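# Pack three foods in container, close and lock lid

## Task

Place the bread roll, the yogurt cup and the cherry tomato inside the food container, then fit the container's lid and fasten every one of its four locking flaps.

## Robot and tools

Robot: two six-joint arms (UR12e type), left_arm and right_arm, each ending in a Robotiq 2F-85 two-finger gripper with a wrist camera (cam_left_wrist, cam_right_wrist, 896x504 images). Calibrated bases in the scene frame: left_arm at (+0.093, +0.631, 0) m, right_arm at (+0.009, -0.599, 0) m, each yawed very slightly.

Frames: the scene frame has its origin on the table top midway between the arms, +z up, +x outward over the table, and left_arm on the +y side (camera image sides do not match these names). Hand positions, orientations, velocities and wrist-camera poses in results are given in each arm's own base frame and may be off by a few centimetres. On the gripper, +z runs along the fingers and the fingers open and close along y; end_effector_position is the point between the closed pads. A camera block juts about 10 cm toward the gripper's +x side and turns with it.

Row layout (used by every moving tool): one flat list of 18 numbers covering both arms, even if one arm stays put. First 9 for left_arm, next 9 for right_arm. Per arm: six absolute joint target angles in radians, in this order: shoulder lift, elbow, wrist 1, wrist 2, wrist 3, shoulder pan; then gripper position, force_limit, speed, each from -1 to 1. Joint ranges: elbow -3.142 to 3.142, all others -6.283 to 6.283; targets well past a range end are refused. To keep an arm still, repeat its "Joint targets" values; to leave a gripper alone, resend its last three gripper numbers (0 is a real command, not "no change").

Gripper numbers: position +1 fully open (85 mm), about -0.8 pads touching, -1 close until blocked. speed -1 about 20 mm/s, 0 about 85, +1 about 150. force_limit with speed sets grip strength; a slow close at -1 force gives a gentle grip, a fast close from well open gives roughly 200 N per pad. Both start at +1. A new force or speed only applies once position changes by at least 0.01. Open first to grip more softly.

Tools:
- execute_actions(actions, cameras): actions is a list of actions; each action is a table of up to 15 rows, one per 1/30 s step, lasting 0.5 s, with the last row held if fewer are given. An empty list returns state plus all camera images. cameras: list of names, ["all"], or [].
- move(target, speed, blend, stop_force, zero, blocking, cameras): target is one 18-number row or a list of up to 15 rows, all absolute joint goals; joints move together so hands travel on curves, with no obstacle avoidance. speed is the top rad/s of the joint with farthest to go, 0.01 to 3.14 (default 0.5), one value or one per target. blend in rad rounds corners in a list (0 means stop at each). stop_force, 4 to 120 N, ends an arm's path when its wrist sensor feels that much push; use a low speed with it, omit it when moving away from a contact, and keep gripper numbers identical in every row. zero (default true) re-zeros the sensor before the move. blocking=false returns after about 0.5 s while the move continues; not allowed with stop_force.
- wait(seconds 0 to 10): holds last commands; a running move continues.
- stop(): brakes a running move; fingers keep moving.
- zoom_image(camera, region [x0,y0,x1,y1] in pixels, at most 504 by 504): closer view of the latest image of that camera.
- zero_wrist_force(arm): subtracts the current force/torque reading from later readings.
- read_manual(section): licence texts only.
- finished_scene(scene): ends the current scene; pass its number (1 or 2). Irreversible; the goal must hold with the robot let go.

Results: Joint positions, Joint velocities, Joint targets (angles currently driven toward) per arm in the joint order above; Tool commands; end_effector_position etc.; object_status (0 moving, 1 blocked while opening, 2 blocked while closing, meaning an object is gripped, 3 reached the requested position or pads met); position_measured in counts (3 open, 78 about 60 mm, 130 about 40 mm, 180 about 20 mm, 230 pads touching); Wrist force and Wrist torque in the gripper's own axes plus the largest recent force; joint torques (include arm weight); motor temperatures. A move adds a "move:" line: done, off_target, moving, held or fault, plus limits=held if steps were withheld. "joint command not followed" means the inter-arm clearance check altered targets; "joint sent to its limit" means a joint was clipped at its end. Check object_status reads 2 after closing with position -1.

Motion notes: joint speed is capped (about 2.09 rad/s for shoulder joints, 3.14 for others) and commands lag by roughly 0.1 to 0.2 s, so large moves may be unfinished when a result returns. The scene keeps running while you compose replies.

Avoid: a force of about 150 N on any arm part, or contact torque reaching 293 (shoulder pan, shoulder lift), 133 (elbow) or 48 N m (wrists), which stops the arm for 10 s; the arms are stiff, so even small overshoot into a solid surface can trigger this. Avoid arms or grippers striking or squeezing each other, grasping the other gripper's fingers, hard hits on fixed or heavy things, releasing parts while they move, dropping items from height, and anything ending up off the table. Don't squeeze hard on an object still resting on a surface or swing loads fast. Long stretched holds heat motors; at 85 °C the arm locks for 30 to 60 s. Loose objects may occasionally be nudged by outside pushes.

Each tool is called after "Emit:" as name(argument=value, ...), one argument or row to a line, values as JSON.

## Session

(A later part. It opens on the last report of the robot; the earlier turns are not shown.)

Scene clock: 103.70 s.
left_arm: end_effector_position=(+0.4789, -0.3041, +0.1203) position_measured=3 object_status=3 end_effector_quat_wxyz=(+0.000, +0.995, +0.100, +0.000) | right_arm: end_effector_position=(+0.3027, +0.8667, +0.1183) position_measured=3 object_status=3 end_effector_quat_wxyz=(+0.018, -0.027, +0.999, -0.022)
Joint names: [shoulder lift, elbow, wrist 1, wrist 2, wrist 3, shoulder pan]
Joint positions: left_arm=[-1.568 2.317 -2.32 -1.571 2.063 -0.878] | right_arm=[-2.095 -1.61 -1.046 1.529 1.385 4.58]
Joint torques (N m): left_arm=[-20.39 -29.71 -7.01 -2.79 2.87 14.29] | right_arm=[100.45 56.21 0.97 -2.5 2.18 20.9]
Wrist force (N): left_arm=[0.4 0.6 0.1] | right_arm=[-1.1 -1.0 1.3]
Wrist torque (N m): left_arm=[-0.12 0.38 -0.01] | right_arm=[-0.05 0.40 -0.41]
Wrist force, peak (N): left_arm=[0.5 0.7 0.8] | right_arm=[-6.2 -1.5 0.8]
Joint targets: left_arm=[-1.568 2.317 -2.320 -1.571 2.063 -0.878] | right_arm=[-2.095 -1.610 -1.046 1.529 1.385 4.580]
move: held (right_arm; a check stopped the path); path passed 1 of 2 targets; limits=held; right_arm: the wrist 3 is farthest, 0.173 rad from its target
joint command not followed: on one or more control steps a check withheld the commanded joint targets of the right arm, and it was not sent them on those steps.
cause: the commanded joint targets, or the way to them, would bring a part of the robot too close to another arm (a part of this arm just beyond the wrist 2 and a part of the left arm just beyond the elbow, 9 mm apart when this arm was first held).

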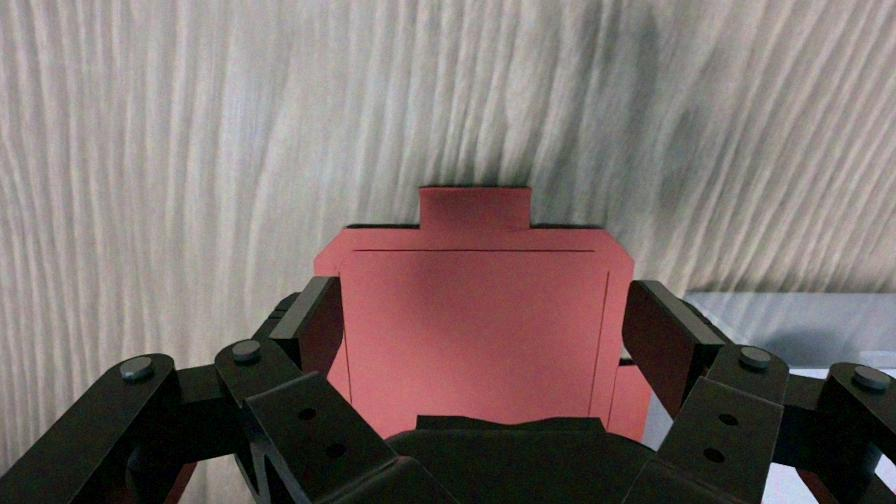

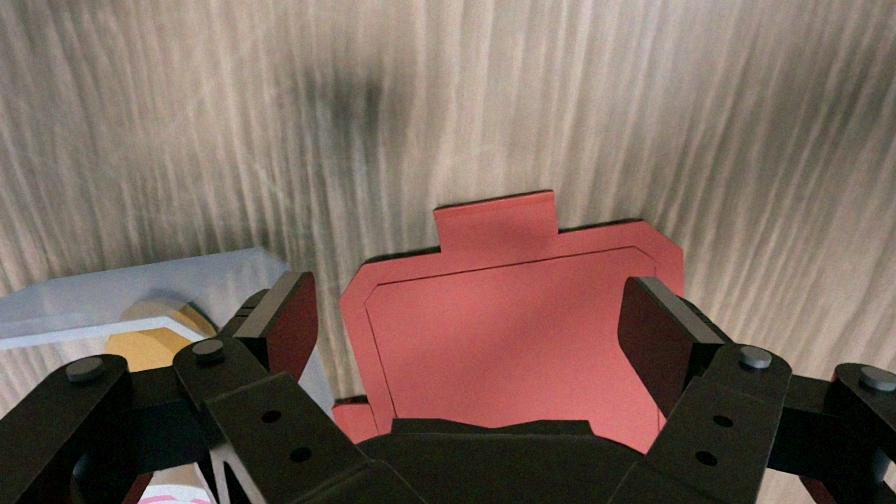

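Emit:
move(
  target=[
    [-1.3349,2.1754,-2.1310,-1.9098,2.2845,-0.7052,1,1,1,-2.095,-1.610,-1.046,1.529,1.385,4.580,1,-1,-0.8],
    [-1.3349,2.1754,-2.1310,-1.9098,2.2845,-0.7052,1,1,1,-2.0968,-1.6109,-1.0047,1.571,1.2126,4.5636,1,-1,-0.8],
  ],
  speed=0.4,
  cameras=["all"],
)

Scene clock: 107.23 s.
left_arm: end_effector_position=(+0.4824, -0.3059, +0.0602) position_measured=3 object_status=3 end_effector_quat_wxyz=(+0.022, +0.971, +0.098, -0.215) | right_arm: end_effector_position=(+0.3070, +0.8740, +0.1201) position_measured=3 object_status=3 end_effector_quat_wxyz=(+0.000, -0.104, +0.995, +0.000)
Joint names: [shoulder lift, elbow, wrist 1, wrist 2, wrist 3, shoulder pan]
Joint positions: left_arm=[-1.335 2.175 -2.131 -1.91 2.285 -0.705] | right_arm=[-2.097 -1.611 -1.005 1.571 1.213 4.564]
Joint torques (N m): left_arm=[-37.32 -40.41 0.3 -3.93 3.02 17.12] | right_arm=[76.9 33.06 7.72 2.06 -2.51 -12.24]
Wrist force (N): left_arm=[0.5 0.1 -0.3] | right_arm=[-0.6 -1.4 1.5]
Wrist torque (N m): left_arm=[-0.25 0.38 0.08] | right_arm=[-0.05 0.30 -0.25]
Wrist force, peak (N): left_arm=[2.0 0.6 0.3] | right_arm=[-1.5 -1.5 2.1]
Joint targets: left_arm=[-1.335 2.175 -2.131 -1.910 2.284 -0.705] | right_arm=[-2.097 -1.611 -1.005 1.571 1.213 4.564]
move: done

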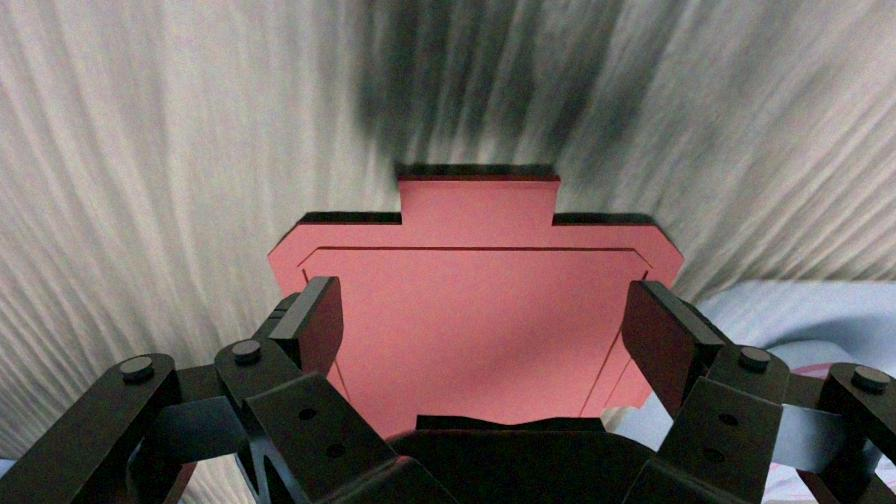

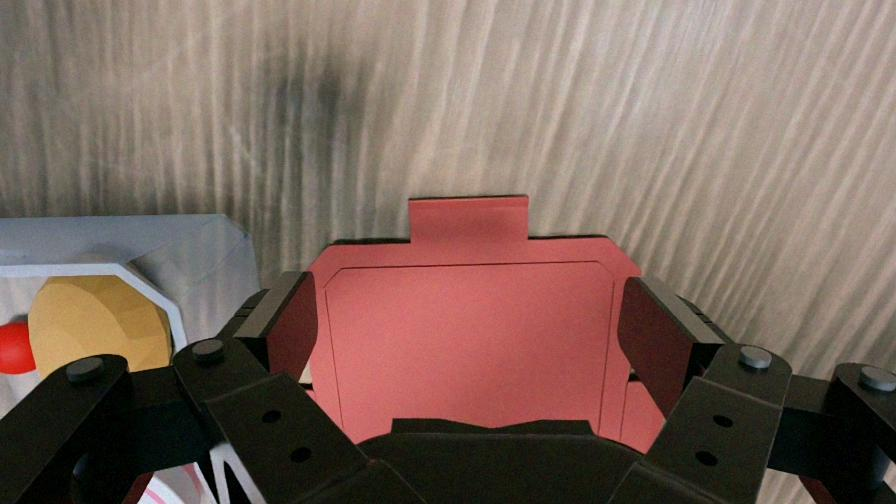

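Emit:
move(
  target=[-1.2680,2.1975,-2.2200,-1.9098,2.2845,-0.7052,1,1,1,-2.2030,-1.6520,-0.8574,1.571,1.2170,4.5680,1,-1,-0.8],
  stop_force=15,
  speed=0.15,
  cameras=["all"],
)

Scene clock: 110.47 s.
left_arm: end_effector_position=(+0.4825, -0.3060, +0.0171) position_measured=3 object_status=3 end_effector_quat_wxyz=(+0.022, +0.971, +0.098, -0.215) | right_arm: end_effector_position=(+0.3038, +0.8795, +0.0170) position_measured=3 object_status=3 end_effector_quat_wxyz=(+0.000, -0.105, +0.995, +0.000)
Joint names: [shoulder lift, elbow, wrist 1, wrist 2, wrist 3, shoulder pan]
Joint positions: left_arm=[-1.268 2.197 -2.22 -1.91 2.285 -0.705] | right_arm=[-2.203 -1.652 -0.857 1.571 1.217 4.568]
Joint torques (N m): left_arm=[-37.29 -22.77 -6.33 -3.45 3.6 12.02] | right_arm=[80.86 29.79 8.04 1.91 2.13 20.61]
Wrist force (N): left_arm=[0.8 0.5 -0.5] | right_arm=[-1.0 -1.2 1.0]
Wrist torque (N m): left_arm=[-0.19 0.31 0.07] | right_arm=[-0.03 0.31 -0.40]
Wrist force, peak (N): left_arm=[1.2 0.1 -0.4] | right_arm=[-0.9 -1.6 2.9]
Joint targets: left_arm=[-1.268 2.198 -2.220 -1.910 2.284 -0.705] | right_arm=[-2.203 -1.652 -0.857 1.571 1.217 4.568]
move: done

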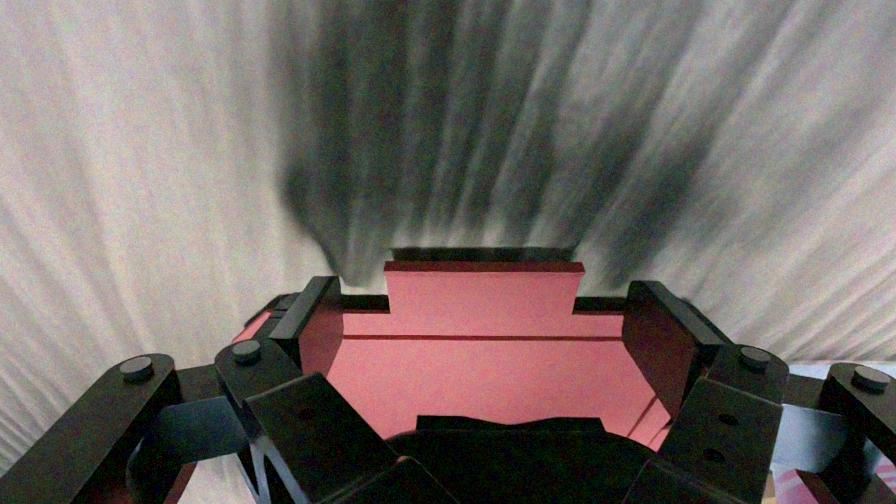

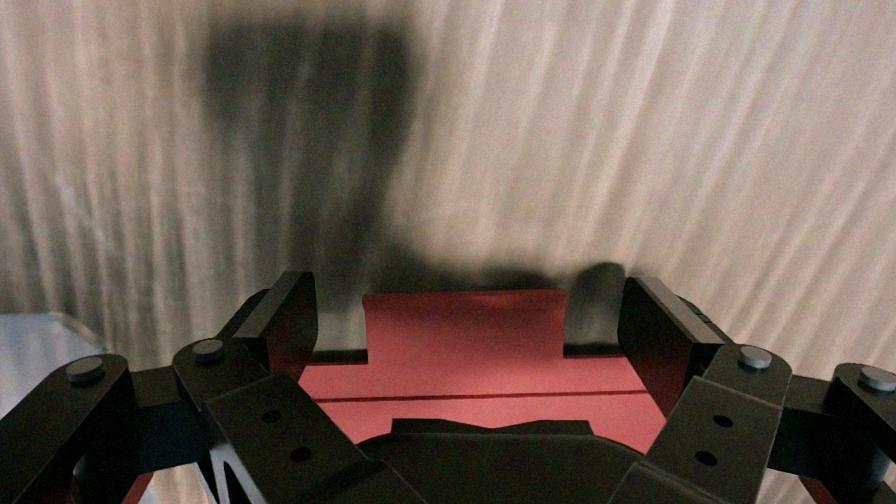

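Emit:
move(
  target=[
    [-1.2623,2.1878,-2.2132,-1.9074,2.2905,-0.6979,1,1,1,-2.2030,-1.6520,-0.8574,1.571,1.2170,4.5680,1,-1,-0.8],
    [-1.2623,2.1878,-2.2132,-1.9074,2.2905,-0.6979,-1,-0.9,-1,-2.2030,-1.6520,-0.8574,1.571,1.2170,4.5680,-1,-0.9,-1],
  ],
  speed=0.1,
  cameras=["all"],
)

Scene clock: 113.60 s.
left_arm: end_effector_position=(+0.4884, -0.3047, +0.0171) position_measured=85 object_status=0 end_effector_quat_wxyz=(+0.021, +0.971, +0.098, -0.215) | right_arm: end_effector_position=(+0.3038, +0.8795, +0.0170) position_measured=86 object_status=0 end_effector_quat_wxyz=(+0.000, -0.105, +0.995, +0.000)
Joint names: [shoulder lift, elbow, wrist 1, wrist 2, wrist 3, shoulder pan]
Joint positions: left_arm=[-1.262 2.188 -2.213 -1.907 2.291 -0.698] | right_arm=[-2.203 -1.652 -0.857 1.571 1.217 4.568]
Joint torques (N m): left_arm=[-40.35 -32.76 0.38 1.89 3.01 13.65] | right_arm=[77.31 30.59 6.94 1.54 2.03 17.09]
Wrist force (N): left_arm=[-1.2 -0.8 -7.5] | right_arm=[0.7 -3.0 -9.2]
Wrist torque (N m): left_arm=[-0.17 0.29 0.08] | right_arm=[-0.13 0.33 -0.37]
Wrist force, peak (N): left_arm=[-1.3 -0.9 -7.6] | right_arm=[1.1 -2.9 -9.8]
Joint targets: left_arm=[-1.262 2.188 -2.213 -1.907 2.290 -0.698] | right_arm=[-2.203 -1.652 -0.857 1.571 1.217 4.568]
move: done

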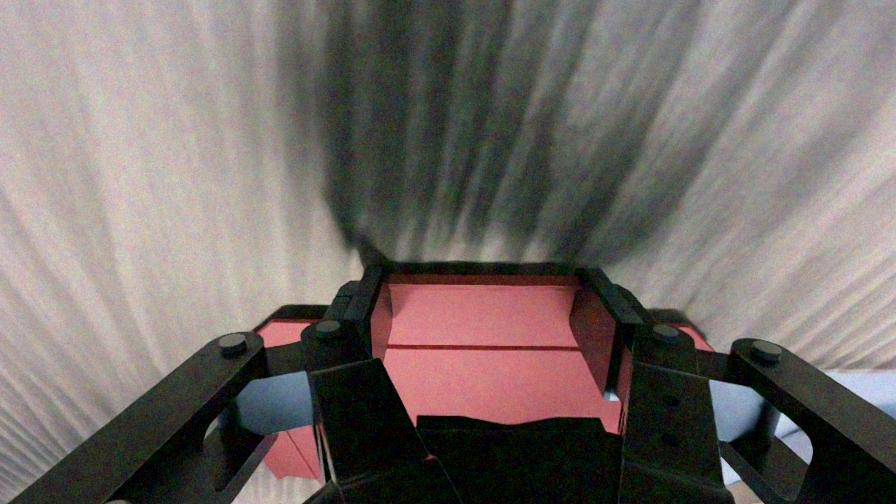

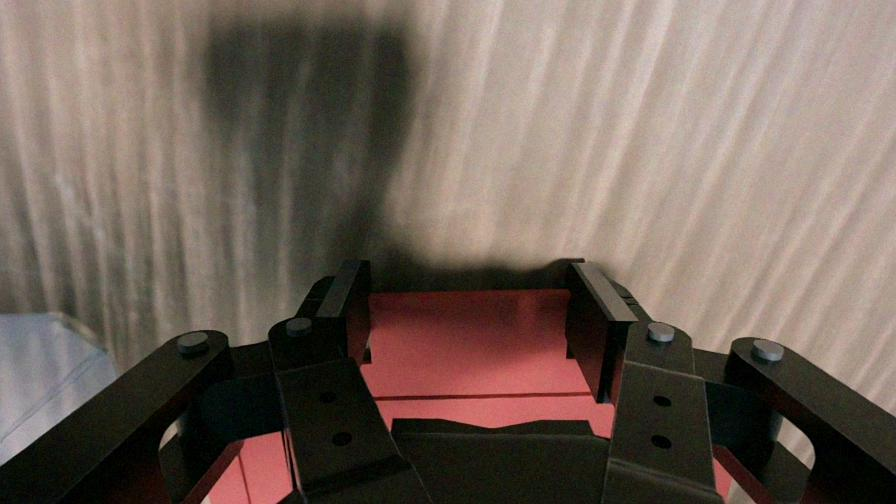

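Emit:
move(
  target=[
    [-1.3281,2.1656,-2.1252,-1.9074,2.2905,-0.6979,-1,-0.9,-1,-2.1586,-1.6345,-0.9193,1.571,1.2170,4.5680,-1,-0.9,-1],
    [-1.3840,2.1396,-2.0433,-1.9074,2.2905,-0.6979,-1,-0.9,-1,-2.1205,-1.6135,-0.9783,1.571,1.2170,4.5680,-1,-0.9,-1],
    [-1.4459,2.1002,-1.9420,-1.9074,2.2905,-0.6979,-1,-0.9,-1,-2.0776,-1.5809,-1.0539,1.571,1.2170,4.5680,-1,-0.9,-1],
  ],
  speed=0.08,
  blend=[0.02,0.02,0],
  cameras=["all"],
)

Scene clock: 118.13 s.
left_arm: end_effector_position=(+0.4884, -0.3047, +0.1499) position_measured=85 object_status=2 end_effector_quat_wxyz=(+0.021, +0.971, +0.098, -0.215) | right_arm: end_effector_position=(+0.3038, +0.8796, +0.1499) position_measured=86 object_status=2 end_effector_quat_wxyz=(+0.000, -0.105, +0.995, +0.000)
Joint names: [shoulder lift, elbow, wrist 1, wrist 2, wrist 3, shoulder pan]
Joint positions: left_arm=[-1.446 2.1 -1.942 -1.907 2.291 -0.698] | right_arm=[-2.078 -1.581 -1.054 1.571 1.217 4.568]
Joint torques (N m): left_arm=[-56.5 -46.14 0.79 -2.38 2.38 -0.4] | right_arm=[99.47 58.14 1.03 0.47 1.54 6.22]
Wrist force (N): left_arm=[3.1 0.1 -0.9] | right_arm=[1.7 -1.9 1.6]
Wrist torque (N m): left_arm=[-0.26 0.42 0.10] | right_arm=[-0.14 0.35 -0.38]
Wrist force, peak (N): left_arm=[-1.3 -0.9 -7.8] | right_arm=[1.1 -3.0 -9.9]
Joint targets: left_arm=[-1.446 2.100 -1.942 -1.907 2.290 -0.698] | right_arm=[-2.078 -1.581 -1.054 1.571 1.217 4.568]
move: done

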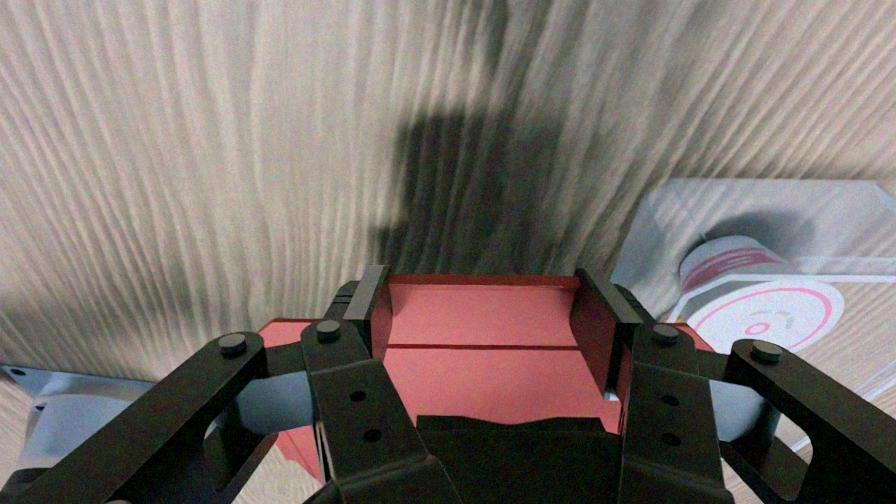

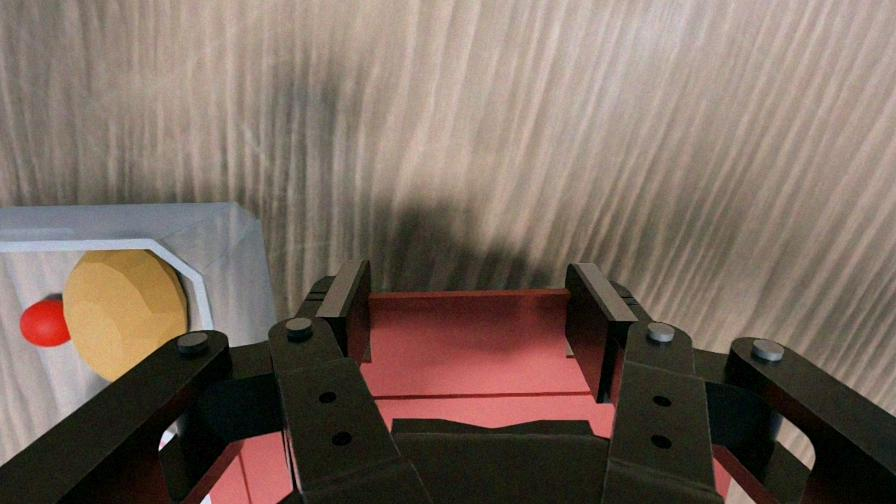

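Emit:
zoom_image(
  camera="cam_left_wrist",
  region=[560, 160, 896, 500],
)

Emit:
zoom_image(
  camera="cam_right_wrist",
  region=[0, 180, 380, 420],
)

Scaled by 1.482 from the camera's 896x504 image, which has a finer 1280x720 frame.

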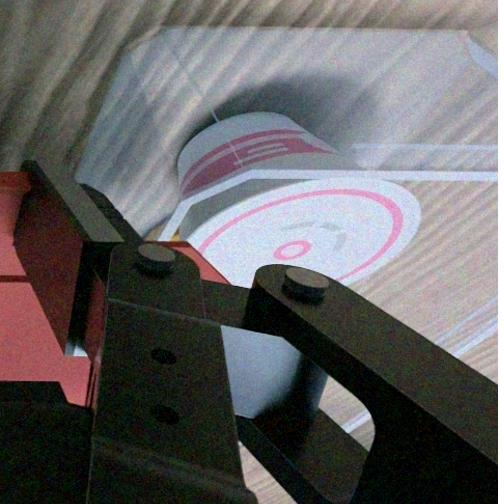

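Scaled by 1.326 from the camera's 896x504 image, which has a finer 1280x720 frame.

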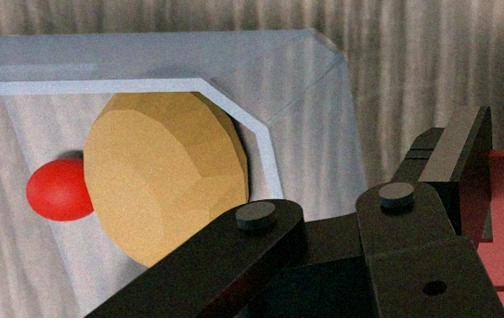

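Emit:
move(
  target=[
    [-1.3695,2.0159,-1.9690,-1.9334,2.1893,-0.7967,-1,-0.9,-1,-1.9562,-1.7680,-0.9882,1.571,1.1901,4.5411,-1,-0.9,-1],
    [-1.2833,1.9103,-1.9809,-1.9524,2.1030,-0.8793,-1,-0.9,-1,-1.8380,-1.9358,-0.9387,1.571,1.1567,4.5077,-1,-0.9,-1],
  ],
  speed=0.1,
  blend=[0.02,0],
  cameras=["all"],
)

Scene clock: 125.33 s.
left_arm: end_effector_position=(+0.4971, -0.4931, +0.1498) position_measured=85 object_status=2 end_effector_quat_wxyz=(+0.021, +0.971, +0.098, -0.215) | right_arm: end_effector_position=(+0.3214, +0.6919, +0.1500) position_measured=86 object_status=2 end_effector_quat_wxyz=(+0.000, -0.105, +0.995, +0.000)
Joint names: [shoulder lift, elbow, wrist 1, wrist 2, wrist 3, shoulder pan]
Joint positions: left_arm=[-1.283 1.91 -1.981 -1.952 2.103 -0.879] | right_arm=[-1.838 -1.936 -0.939 1.571 1.157 4.508]
Joint torques (N m): left_arm=[-42.1 -46.84 -6.55 -4.61 -3.24 -21.07] | right_arm=[79.62 33.43 8.24 0.3 -2.64 -14.12]
Wrist force (N): left_arm=[1.8 0.0 -0.1] | right_arm=[0.6 -1.2 2.6]
Wrist torque (N m): left_arm=[-0.29 0.38 0.19] | right_arm=[-0.02 0.33 -0.26]
Wrist force, peak (N): left_arm=[-11.5 0.1 5.7] | right_arm=[-14.9 -1.1 1.9]
Joint targets: left_arm=[-1.283 1.910 -1.981 -1.952 2.103 -0.879] | right_arm=[-1.838 -1.936 -0.939 1.571 1.157 4.508]
move: done

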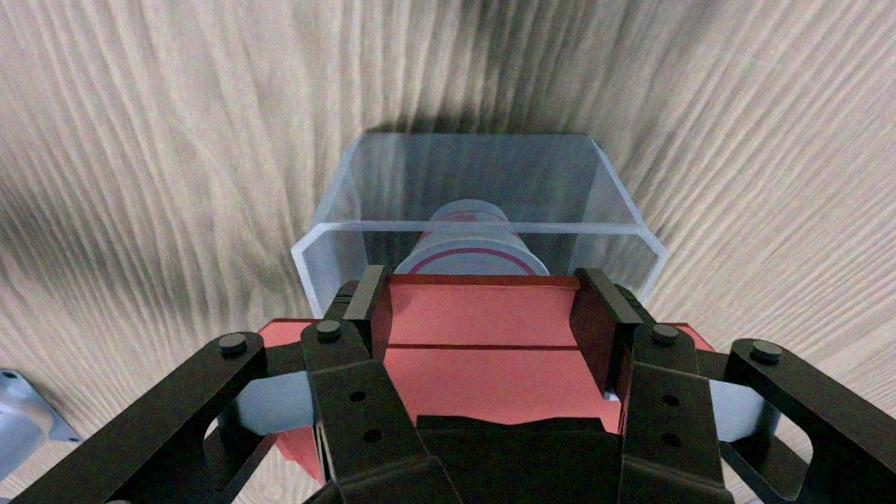

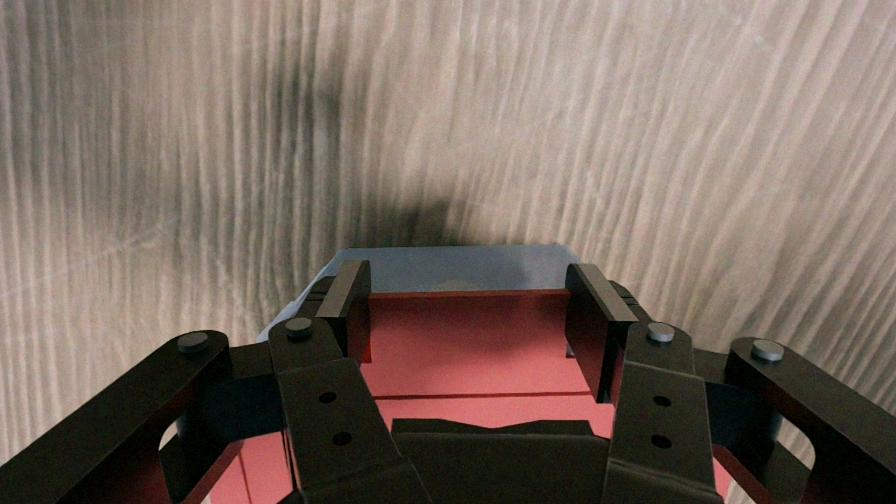

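Emit:
move(
  target=[-1.2461,1.9235,-2.0308,-1.9521,2.1046,-0.8777,-1,-0.9,-1,-1.8729,-1.9540,-0.8855,1.571,1.1531,4.5041,-1,-0.9,-1],
  speed=0.06,
  stop_force=20,
  cameras=["all"],
)

Emit:
zoom_image(
  camera="cam_right_wrist",
  region=[200, 180, 700, 460],
)

Emit:
zoom_image(
  camera="cam_left_wrist",
  region=[230, 150, 730, 430],
)

Scene clock: 127.90 s.
left_arm: end_effector_position=(+0.5006, -0.4955, +0.1200) position_measured=85 object_status=2 end_effector_quat_wxyz=(+0.021, +0.971, +0.098, -0.215) | right_arm: end_effector_position=(+0.3243, +0.6926, +0.1200) position_measured=86 object_status=2 end_effector_quat_wxyz=(+0.000, -0.105, +0.995, +0.000)
Joint names: [shoulder lift, elbow, wrist 1, wrist 2, wrist 3, shoulder pan]
Joint positions: left_arm=[-1.246 1.923 -2.031 -1.952 2.105 -0.878] | right_arm=[-1.873 -1.954 -0.886 1.571 1.153 4.504]
Joint torques (N m): left_arm=[-48.42 -32.01 -6.98 0.63 2.75 11.85] | right_arm=[58.34 33.86 9.26 0.44 -3.26 -11.96]
Wrist force (N): left_arm=[2.7 -2.9 -0.3] | right_arm=[1.6 -4.4 1.8]
Wrist torque (N m): left_arm=[0.03 0.43 0.49] | right_arm=[0.06 0.27 0.16]
Wrist force, peak (N): left_arm=[4.1 -1.4 -0.9] | right_arm=[1.8 -4.9 2.5]
Joint targets: left_arm=[-1.246 1.924 -2.031 -1.952 2.105 -0.878] | right_arm=[-1.873 -1.954 -0.885 1.571 1.153 4.504]
move: done

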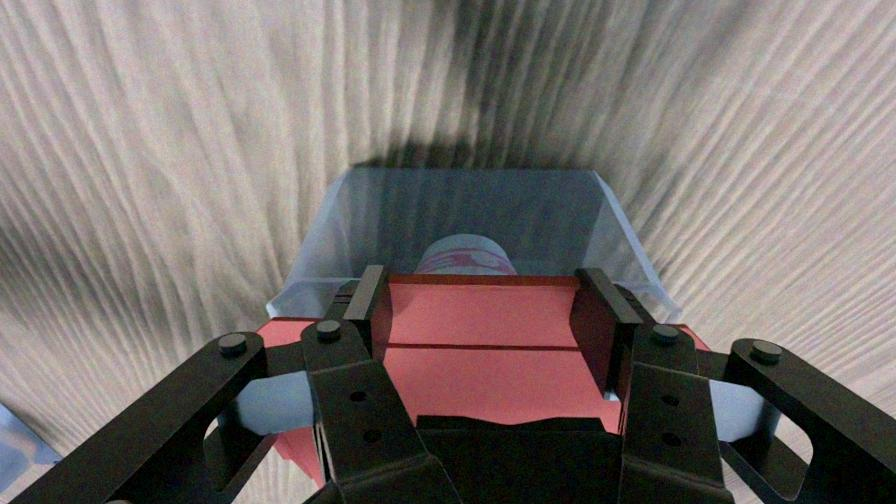

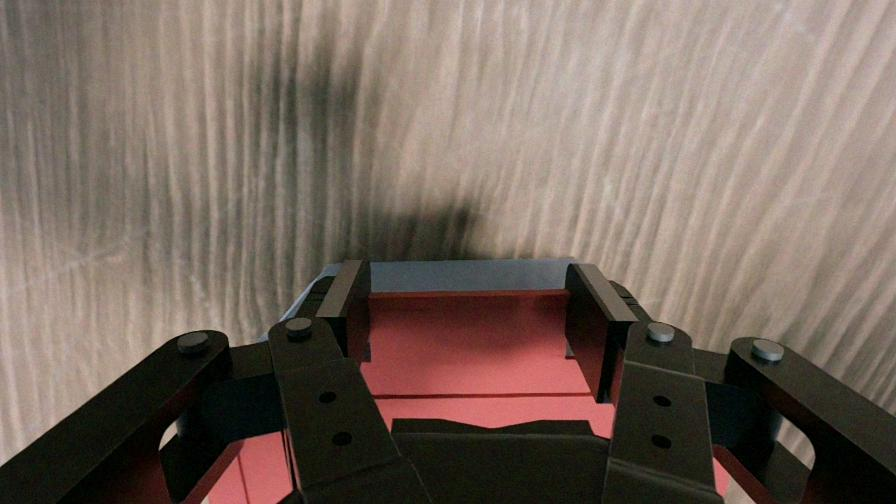

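Scaled by 1.008 from the camera's 896x504 image, which has a finer 1280x720 frame.

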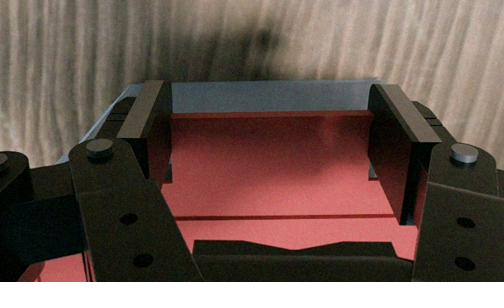

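Scaled by 1.008 from the camera's 896x504 image, which has a finer 1280x720 frame.

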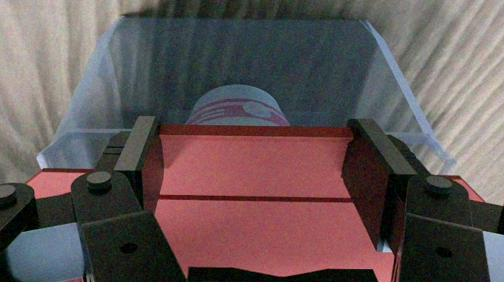

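Emit:
move(
  target=[-1.2180,1.9395,-2.0749,-1.9521,2.1046,-0.8777,-1,-0.9,-1,-1.9015,-1.9703,-0.8407,1.571,1.1531,4.5041,-1,-0.9,-1],
  speed=0.03,
  stop_force=10,
  cameras=["all"],
)

Scene clock: 131.10 s.
left_arm: end_effector_position=(+0.5006, -0.4955, +0.0958) position_measured=85 object_status=2 end_effector_quat_wxyz=(+0.021, +0.971, +0.098, -0.215) | right_arm: end_effector_position=(+0.3244, +0.6925, +0.0957) position_measured=86 object_status=2 end_effector_quat_wxyz=(+0.000, -0.105, +0.995, +0.000)
Joint names: [shoulder lift, elbow, wrist 1, wrist 2, wrist 3, shoulder pan]
Joint positions: left_arm=[-1.219 1.939 -2.073 -1.952 2.105 -0.878] | right_arm=[-1.901 -1.97 -0.842 1.571 1.153 4.504]
Joint torques (N m): left_arm=[-68.39 -45.45 -1.41 0.74 2.85 13.88] | right_arm=[71.97 41.58 -1.28 1.89 -1.89 -5.4]
Wrist force (N): left_arm=[-10.9 -0.9 -2.3] | right_arm=[-11.9 0.9 -6.5]
Wrist torque (N m): left_arm=[-0.10 0.21 0.02] | right_arm=[-0.15 -0.04 -0.38]
Wrist force, peak (N): left_arm=[-15.4 -1.5 -4.8] | right_arm=[-13.8 0.1 -8.0]
Joint targets: left_arm=[-1.219 1.939 -2.073 -1.952 2.105 -0.878] | right_arm=[-1.901 -1.970 -0.842 1.571 1.153 4.504]
move: contact (left_arm, right_arm)

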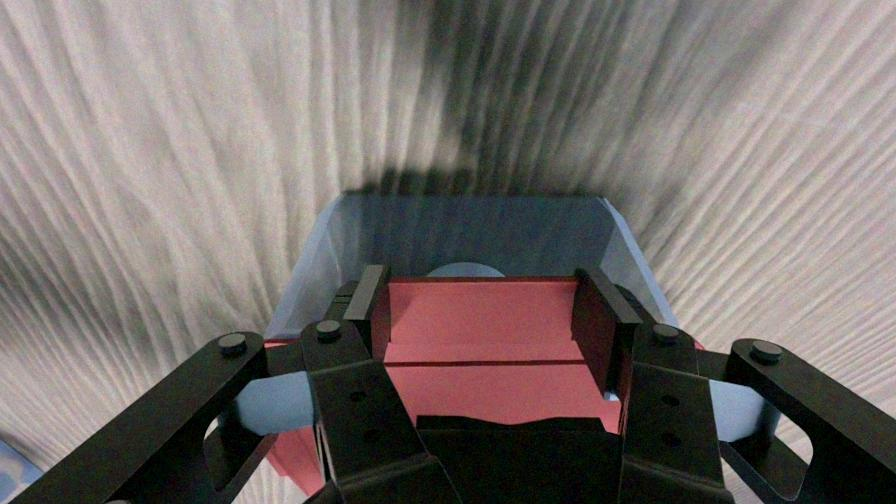

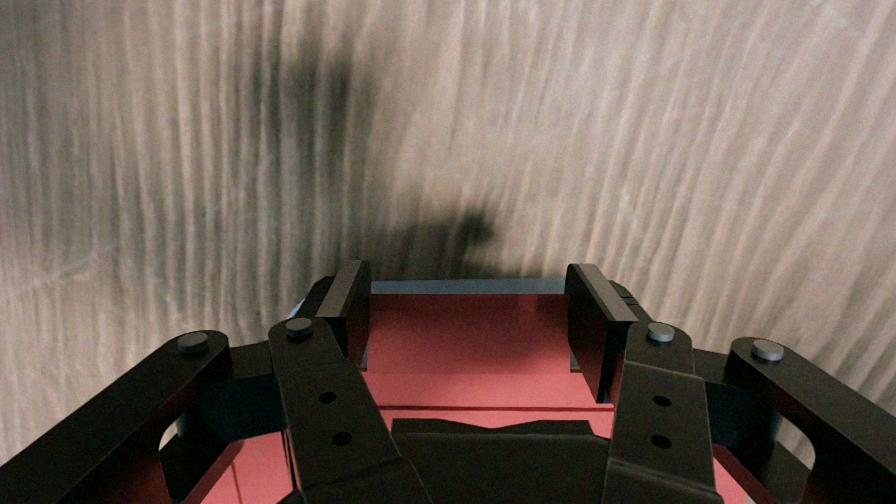

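Emit:
move(
  target=[-1.2190,1.9390,-2.0730,-1.9521,2.1046,-0.8777,1,-0.9,-0.8,-1.9010,-1.9700,-0.8420,1.571,1.1531,4.5041,1,-0.9,-0.8],
  cameras=["all"],
)

Scene clock: 132.60 s.
left_arm: end_effector_position=(+0.5005, -0.4954, +0.0958) position_measured=3 object_status=3 end_effector_quat_wxyz=(+0.021, +0.971, +0.098, -0.215) | right_arm: end_effector_position=(+0.3243, +0.6924, +0.0954) position_measured=3 object_status=3 end_effector_quat_wxyz=(+0.000, -0.105, +0.995, +0.000)
Joint names: [shoulder lift, elbow, wrist 1, wrist 2, wrist 3, shoulder pan]
Joint positions: left_arm=[-1.219 1.939 -2.073 -1.952 2.105 -0.878] | right_arm=[-1.901 -1.97 -0.842 1.571 1.153 4.504]
Joint torques (N m): left_arm=[-74.04 -35.73 0.15 0.6 2.37 16.08] | right_arm=[56 28.89 7.9 1.49 0.27 13.69]
Wrist force (N): left_arm=[0.8 0.4 -0.2] | right_arm=[-0.7 -1.2 1.8]
Wrist torque (N m): left_arm=[-0.24 0.33 0.06] | right_arm=[-0.03 0.27 -0.27]
Wrist force, peak (N): left_arm=[-11.1 -1.2 -2.1] | right_arm=[-12.0 0.9 -6.6]
Joint targets: left_arm=[-1.219 1.939 -2.073 -1.952 2.105 -0.878] | right_arm=[-1.901 -1.970 -0.842 1.571 1.153 4.504]
move: done

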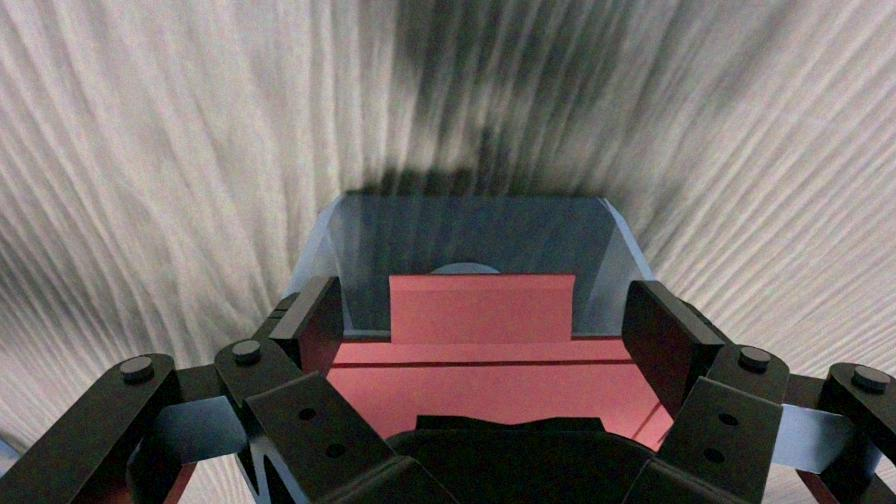

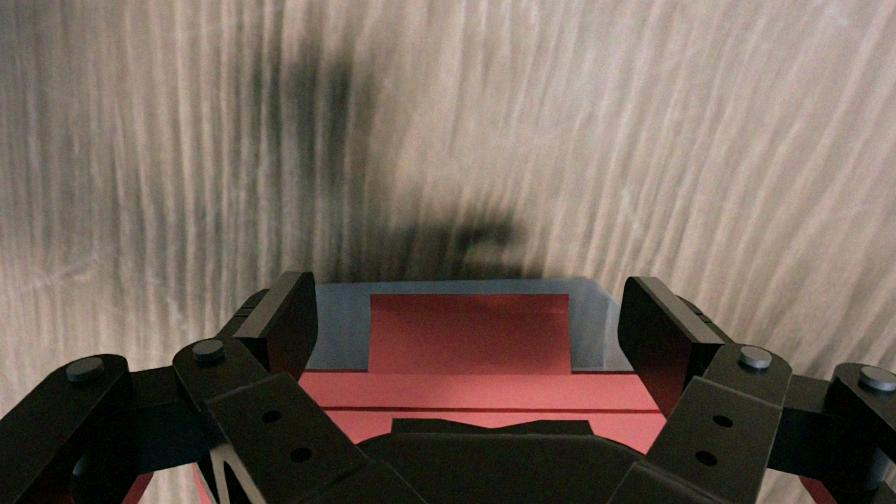

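Emit:
move(
  target=[
    [-1.2830,1.9030,-1.9740,-1.9521,2.1046,-0.8777,1,-0.9,-0.8,-1.8400,-1.9358,-0.9387,1.571,1.1567,4.5077,1,-0.9,-0.8],
    [-1.2830,1.9030,-1.9740,-1.9521,2.1046,-0.8777,-1,-0.9,-0.8,-1.7500,-2.0996,-0.7420,1.1506,1.2812,4.6582,-1,-0.9,-0.8],
  ],
  speed=0.3,
  cameras=["all"],
)

Scene clock: 140.17 s.
left_arm: end_effector_position=(+0.4996, -0.4943, +0.1530) position_measured=231 object_status=3 end_effector_quat_wxyz=(+0.022, +0.971, +0.098, -0.215) | right_arm: end_effector_position=(+0.3271, +0.6769, +0.1690) position_measured=231 object_status=3 end_effector_quat_wxyz=(+0.215, -0.102, +0.971, +0.023)
Joint names: [shoulder lift, elbow, wrist 1, wrist 2, wrist 3, shoulder pan]
Joint positions: left_arm=[-1.283 1.903 -1.974 -1.952 2.105 -0.878] | right_arm=[-1.75 -2.1 -0.742 1.151 1.281 4.658]
Joint torques (N m): left_arm=[-70.6 -46.43 0.13 0.95 2.31 11.52] | right_arm=[69.59 28.82 8.37 -3.11 1.75 19.2]
Wrist force (N): left_arm=[0.5 0.4 -0.1] | right_arm=[0.3 -1.1 1.4]
Wrist torque (N m): left_arm=[-0.23 0.39 0.06] | right_arm=[-0.18 0.29 -0.48]
Wrist force, peak (N): left_arm=[1.4 0.7 1.0] | right_arm=[-0.6 -1.3 3.2]
Joint targets: left_arm=[-1.283 1.903 -1.974 -1.952 2.105 -0.878] | right_arm=[-1.750 -2.100 -0.742 1.151 1.281 4.658]
move: done

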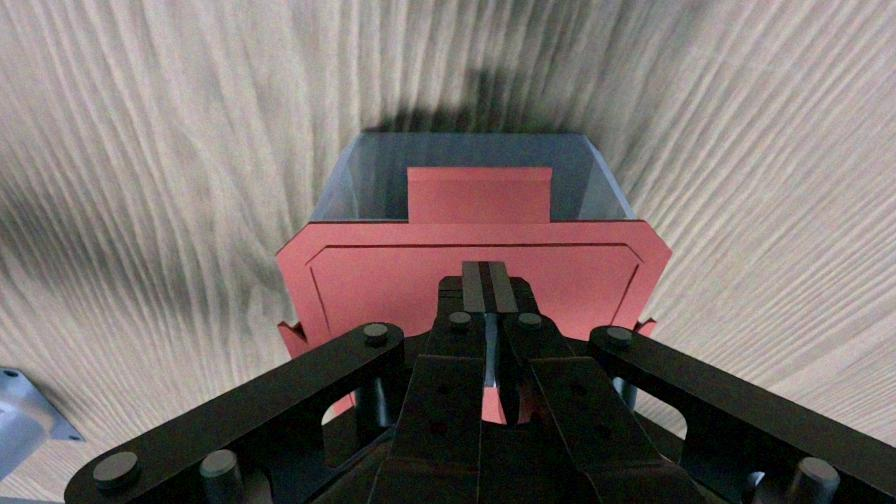

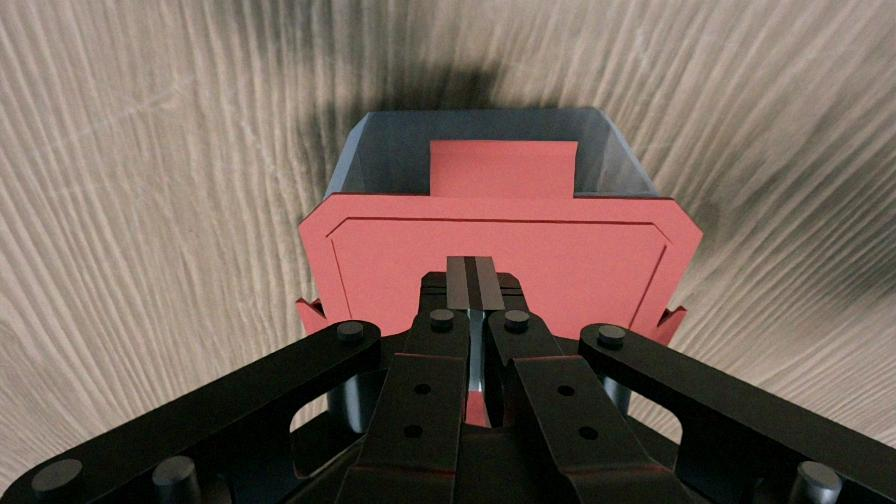

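Emit:
move(
  target=[
    [-1.2514,1.9200,-2.0221,-1.9521,2.1046,-0.8777,-1,-0.9,-0.8,-1.8297,-2.0997,-0.6620,1.1506,1.2812,4.6582,-1,-0.9,-0.8],
    [-1.2006,1.9358,-2.0854,-1.9504,2.1130,-0.8696,-1,-0.9,-0.8,-1.8806,-2.1283,-0.5870,1.1494,1.2920,4.6681,-1,-0.9,-0.8],
  ],
  speed=[0.15,0.05],
  stop_force=35,
  cameras=["all"],
)

Scene clock: 143.80 s.
left_arm: end_effector_position=(+0.5074, -0.4940, +0.0850) position_measured=231 object_status=3 end_effector_quat_wxyz=(+0.021, +0.971, +0.098, -0.215) | right_arm: end_effector_position=(+0.3215, +0.6924, +0.0865) position_measured=231 object_status=3 end_effector_quat_wxyz=(+0.215, -0.102, +0.971, +0.023)
Joint names: [shoulder lift, elbow, wrist 1, wrist 2, wrist 3, shoulder pan]
Joint positions: left_arm=[-1.201 1.936 -2.085 -1.95 2.113 -0.87] | right_arm=[-1.879 -2.127 -0.589 1.149 1.292 4.668]
Joint torques (N m): left_arm=[-35.93 -12.32 -0.64 -6.8 3.48 -21.18] | right_arm=[53.89 33.24 -1.49 -0.98 -1.44 -26.39]
Wrist force (N): left_arm=[14.7 3.6 -25.7] | right_arm=[6.5 -0.7 -36.9]
Wrist torque (N m): left_arm=[-0.21 0.47 0.05] | right_arm=[-0.23 0.21 -0.50]
Wrist force, peak (N): left_arm=[15.1 3.2 -26.0] | right_arm=[0.0 -3.8 -45.3]
Joint targets: left_arm=[-1.201 1.936 -2.085 -1.950 2.113 -0.870] | right_arm=[-1.879 -2.127 -0.589 1.149 1.292 4.668]
move: contact (right_arm)

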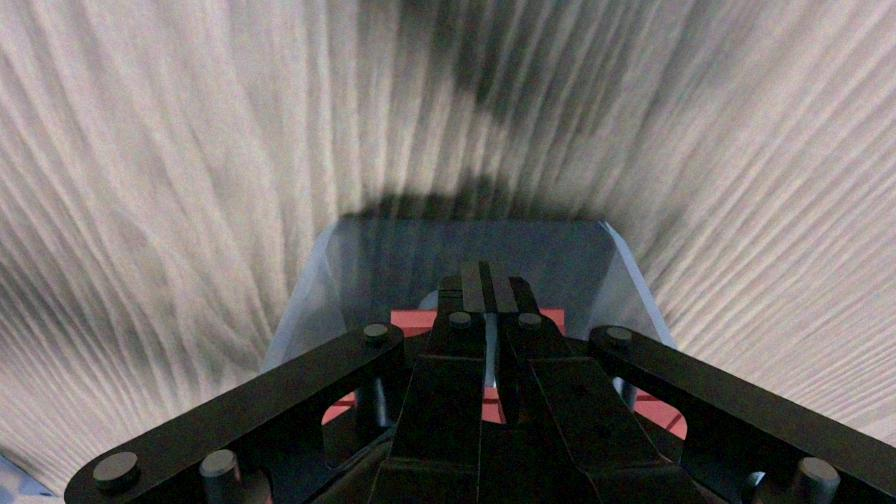

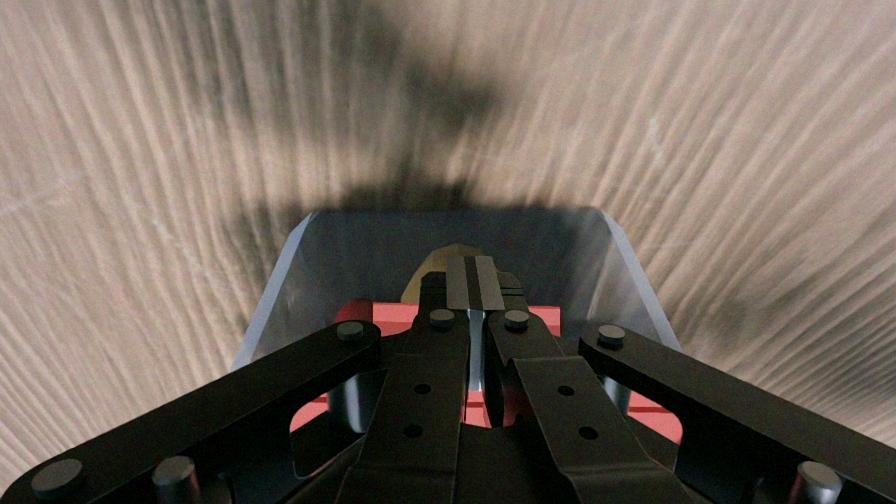

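Emit:
move(
  target=[-1.2115,1.9541,-2.0986,-1.9536,2.0973,-0.8847,-1,-0.9,-0.8,-1.8890,-2.1180,-0.5819,1.1513,1.2749,4.6524,-1,-0.9,-0.8],
  speed=0.02,
  stop_force=40,
  cameras=["all"],
)

Scene clock: 145.27 s.
left_arm: end_effector_position=(+0.5058, -0.4944, +0.0849) position_measured=231 object_status=3 end_effector_quat_wxyz=(+0.021, +0.971, +0.098, -0.215) | right_arm: end_effector_position=(+0.3231, +0.6927, +0.0862) position_measured=231 object_status=3 end_effector_quat_wxyz=(+0.215, -0.102, +0.971, +0.023)
Joint names: [shoulder lift, elbow, wrist 1, wrist 2, wrist 3, shoulder pan]
Joint positions: left_arm=[-1.202 1.938 -2.087 -1.951 2.111 -0.872] | right_arm=[-1.88 -2.126 -0.588 1.15 1.289 4.665]
Joint torques (N m): left_arm=[-38.02 -16.39 9.57 -13.49 3.22 -18.63] | right_arm=[49.23 18.58 0.41 -12.93 2.05 -15.98]
Wrist force (N): left_arm=[52.3 3.7 -37.4] | right_arm=[38.1 -5.5 -59.9]
Wrist torque (N m): left_arm=[-0.27 1.15 0.11] | right_arm=[-0.06 0.99 -0.47]
Wrist force, peak (N): left_arm=[62.7 4.5 -40.1] | right_arm=[45.7 -5.3 -65.7]
Joint targets: left_arm=[-1.202 1.938 -2.087 -1.950 2.111 -0.872] | right_arm=[-1.880 -2.126 -0.588 1.150 1.289 4.665]
move: contact (left_arm, right_arm); left_arm: the elbow is farthest, 0.016 rad from its target; right_arm: the wrist 3 is farthest, 0.014 rad from its target

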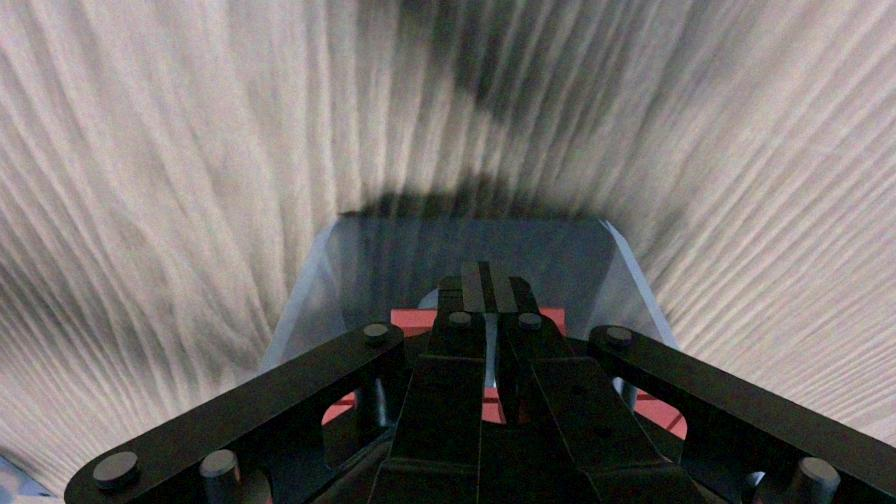

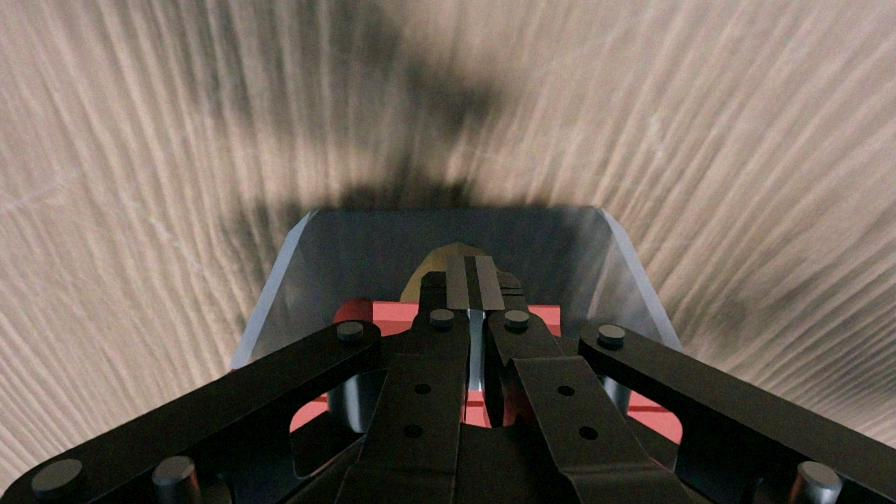

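Emit:
move(
  target=[-1.2115,1.9541,-2.0986,-1.9536,2.0973,-0.8847,-1,-0.9,-0.8,-1.8890,-2.1180,-0.5819,1.1513,1.2749,4.6524,-1,-0.9,-0.8],
  speed=0.015,
  stop_force=62,
  zero=false,
  cameras=["all"],
)

Scene clock: 146.87 s.
left_arm: end_effector_position=(+0.5050, -0.4945, +0.0849) position_measured=231 object_status=3 end_effector_quat_wxyz=(+0.021, +0.971, +0.098, -0.215) | right_arm: end_effector_position=(+0.3240, +0.6929, +0.0860) position_measured=231 object_status=3 end_effector_quat_wxyz=(+0.215, -0.102, +0.971, +0.023)
Joint names: [shoulder lift, elbow, wrist 1, wrist 2, wrist 3, shoulder pan]
Joint positions: left_arm=[-1.203 1.94 -2.088 -1.951 2.11 -0.873] | right_arm=[-1.881 -2.125 -0.588 1.15 1.287 4.664]
Joint torques (N m): left_arm=[-37.27 -9.27 12.48 -21.34 3.01 -33.82] | right_arm=[44.04 19.71 1.49 -18.77 2.17 -28.2]
Wrist force (N): left_arm=[73.1 4.7 -45.1] | right_arm=[56.8 -6.8 -74.7]
Wrist torque (N m): left_arm=[-0.33 1.57 0.14] | right_arm=[-0.12 1.29 -0.46]
Wrist force, peak (N): left_arm=[81.7 4.6 -47.3] | right_arm=[63.6 -5.1 -79.2]
Joint targets: left_arm=[-1.203 1.940 -2.088 -1.951 2.110 -0.873] | right_arm=[-1.881 -2.125 -0.588 1.150 1.287 4.664]
move: contact (left_arm, right_arm); left_arm: the elbow is farthest, 0.015 rad from its target; right_arm: the wrist 3 is farthest, 0.012 rad from its target

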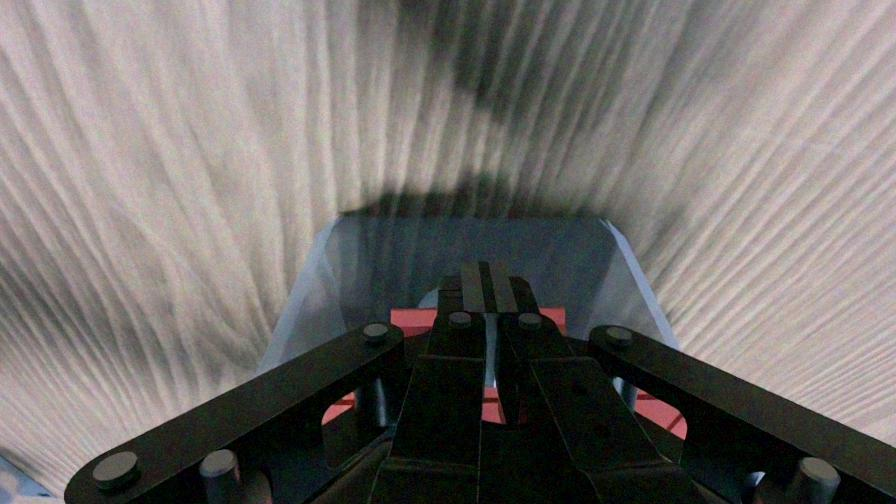

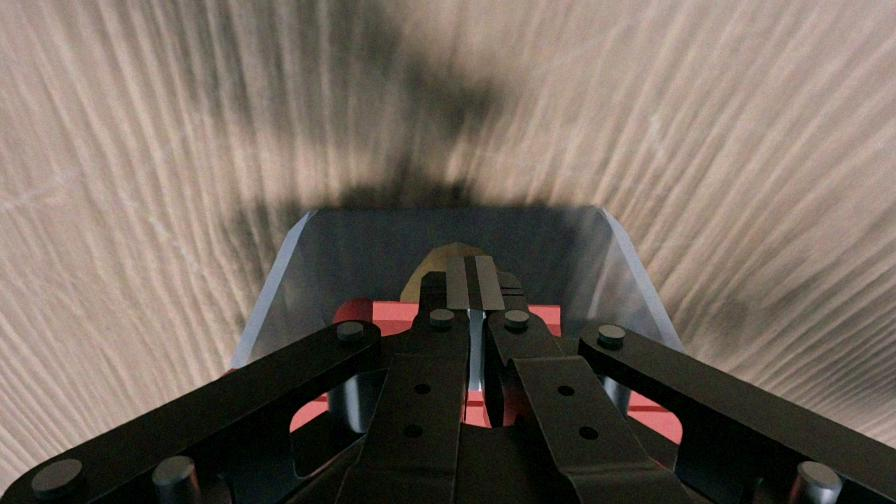

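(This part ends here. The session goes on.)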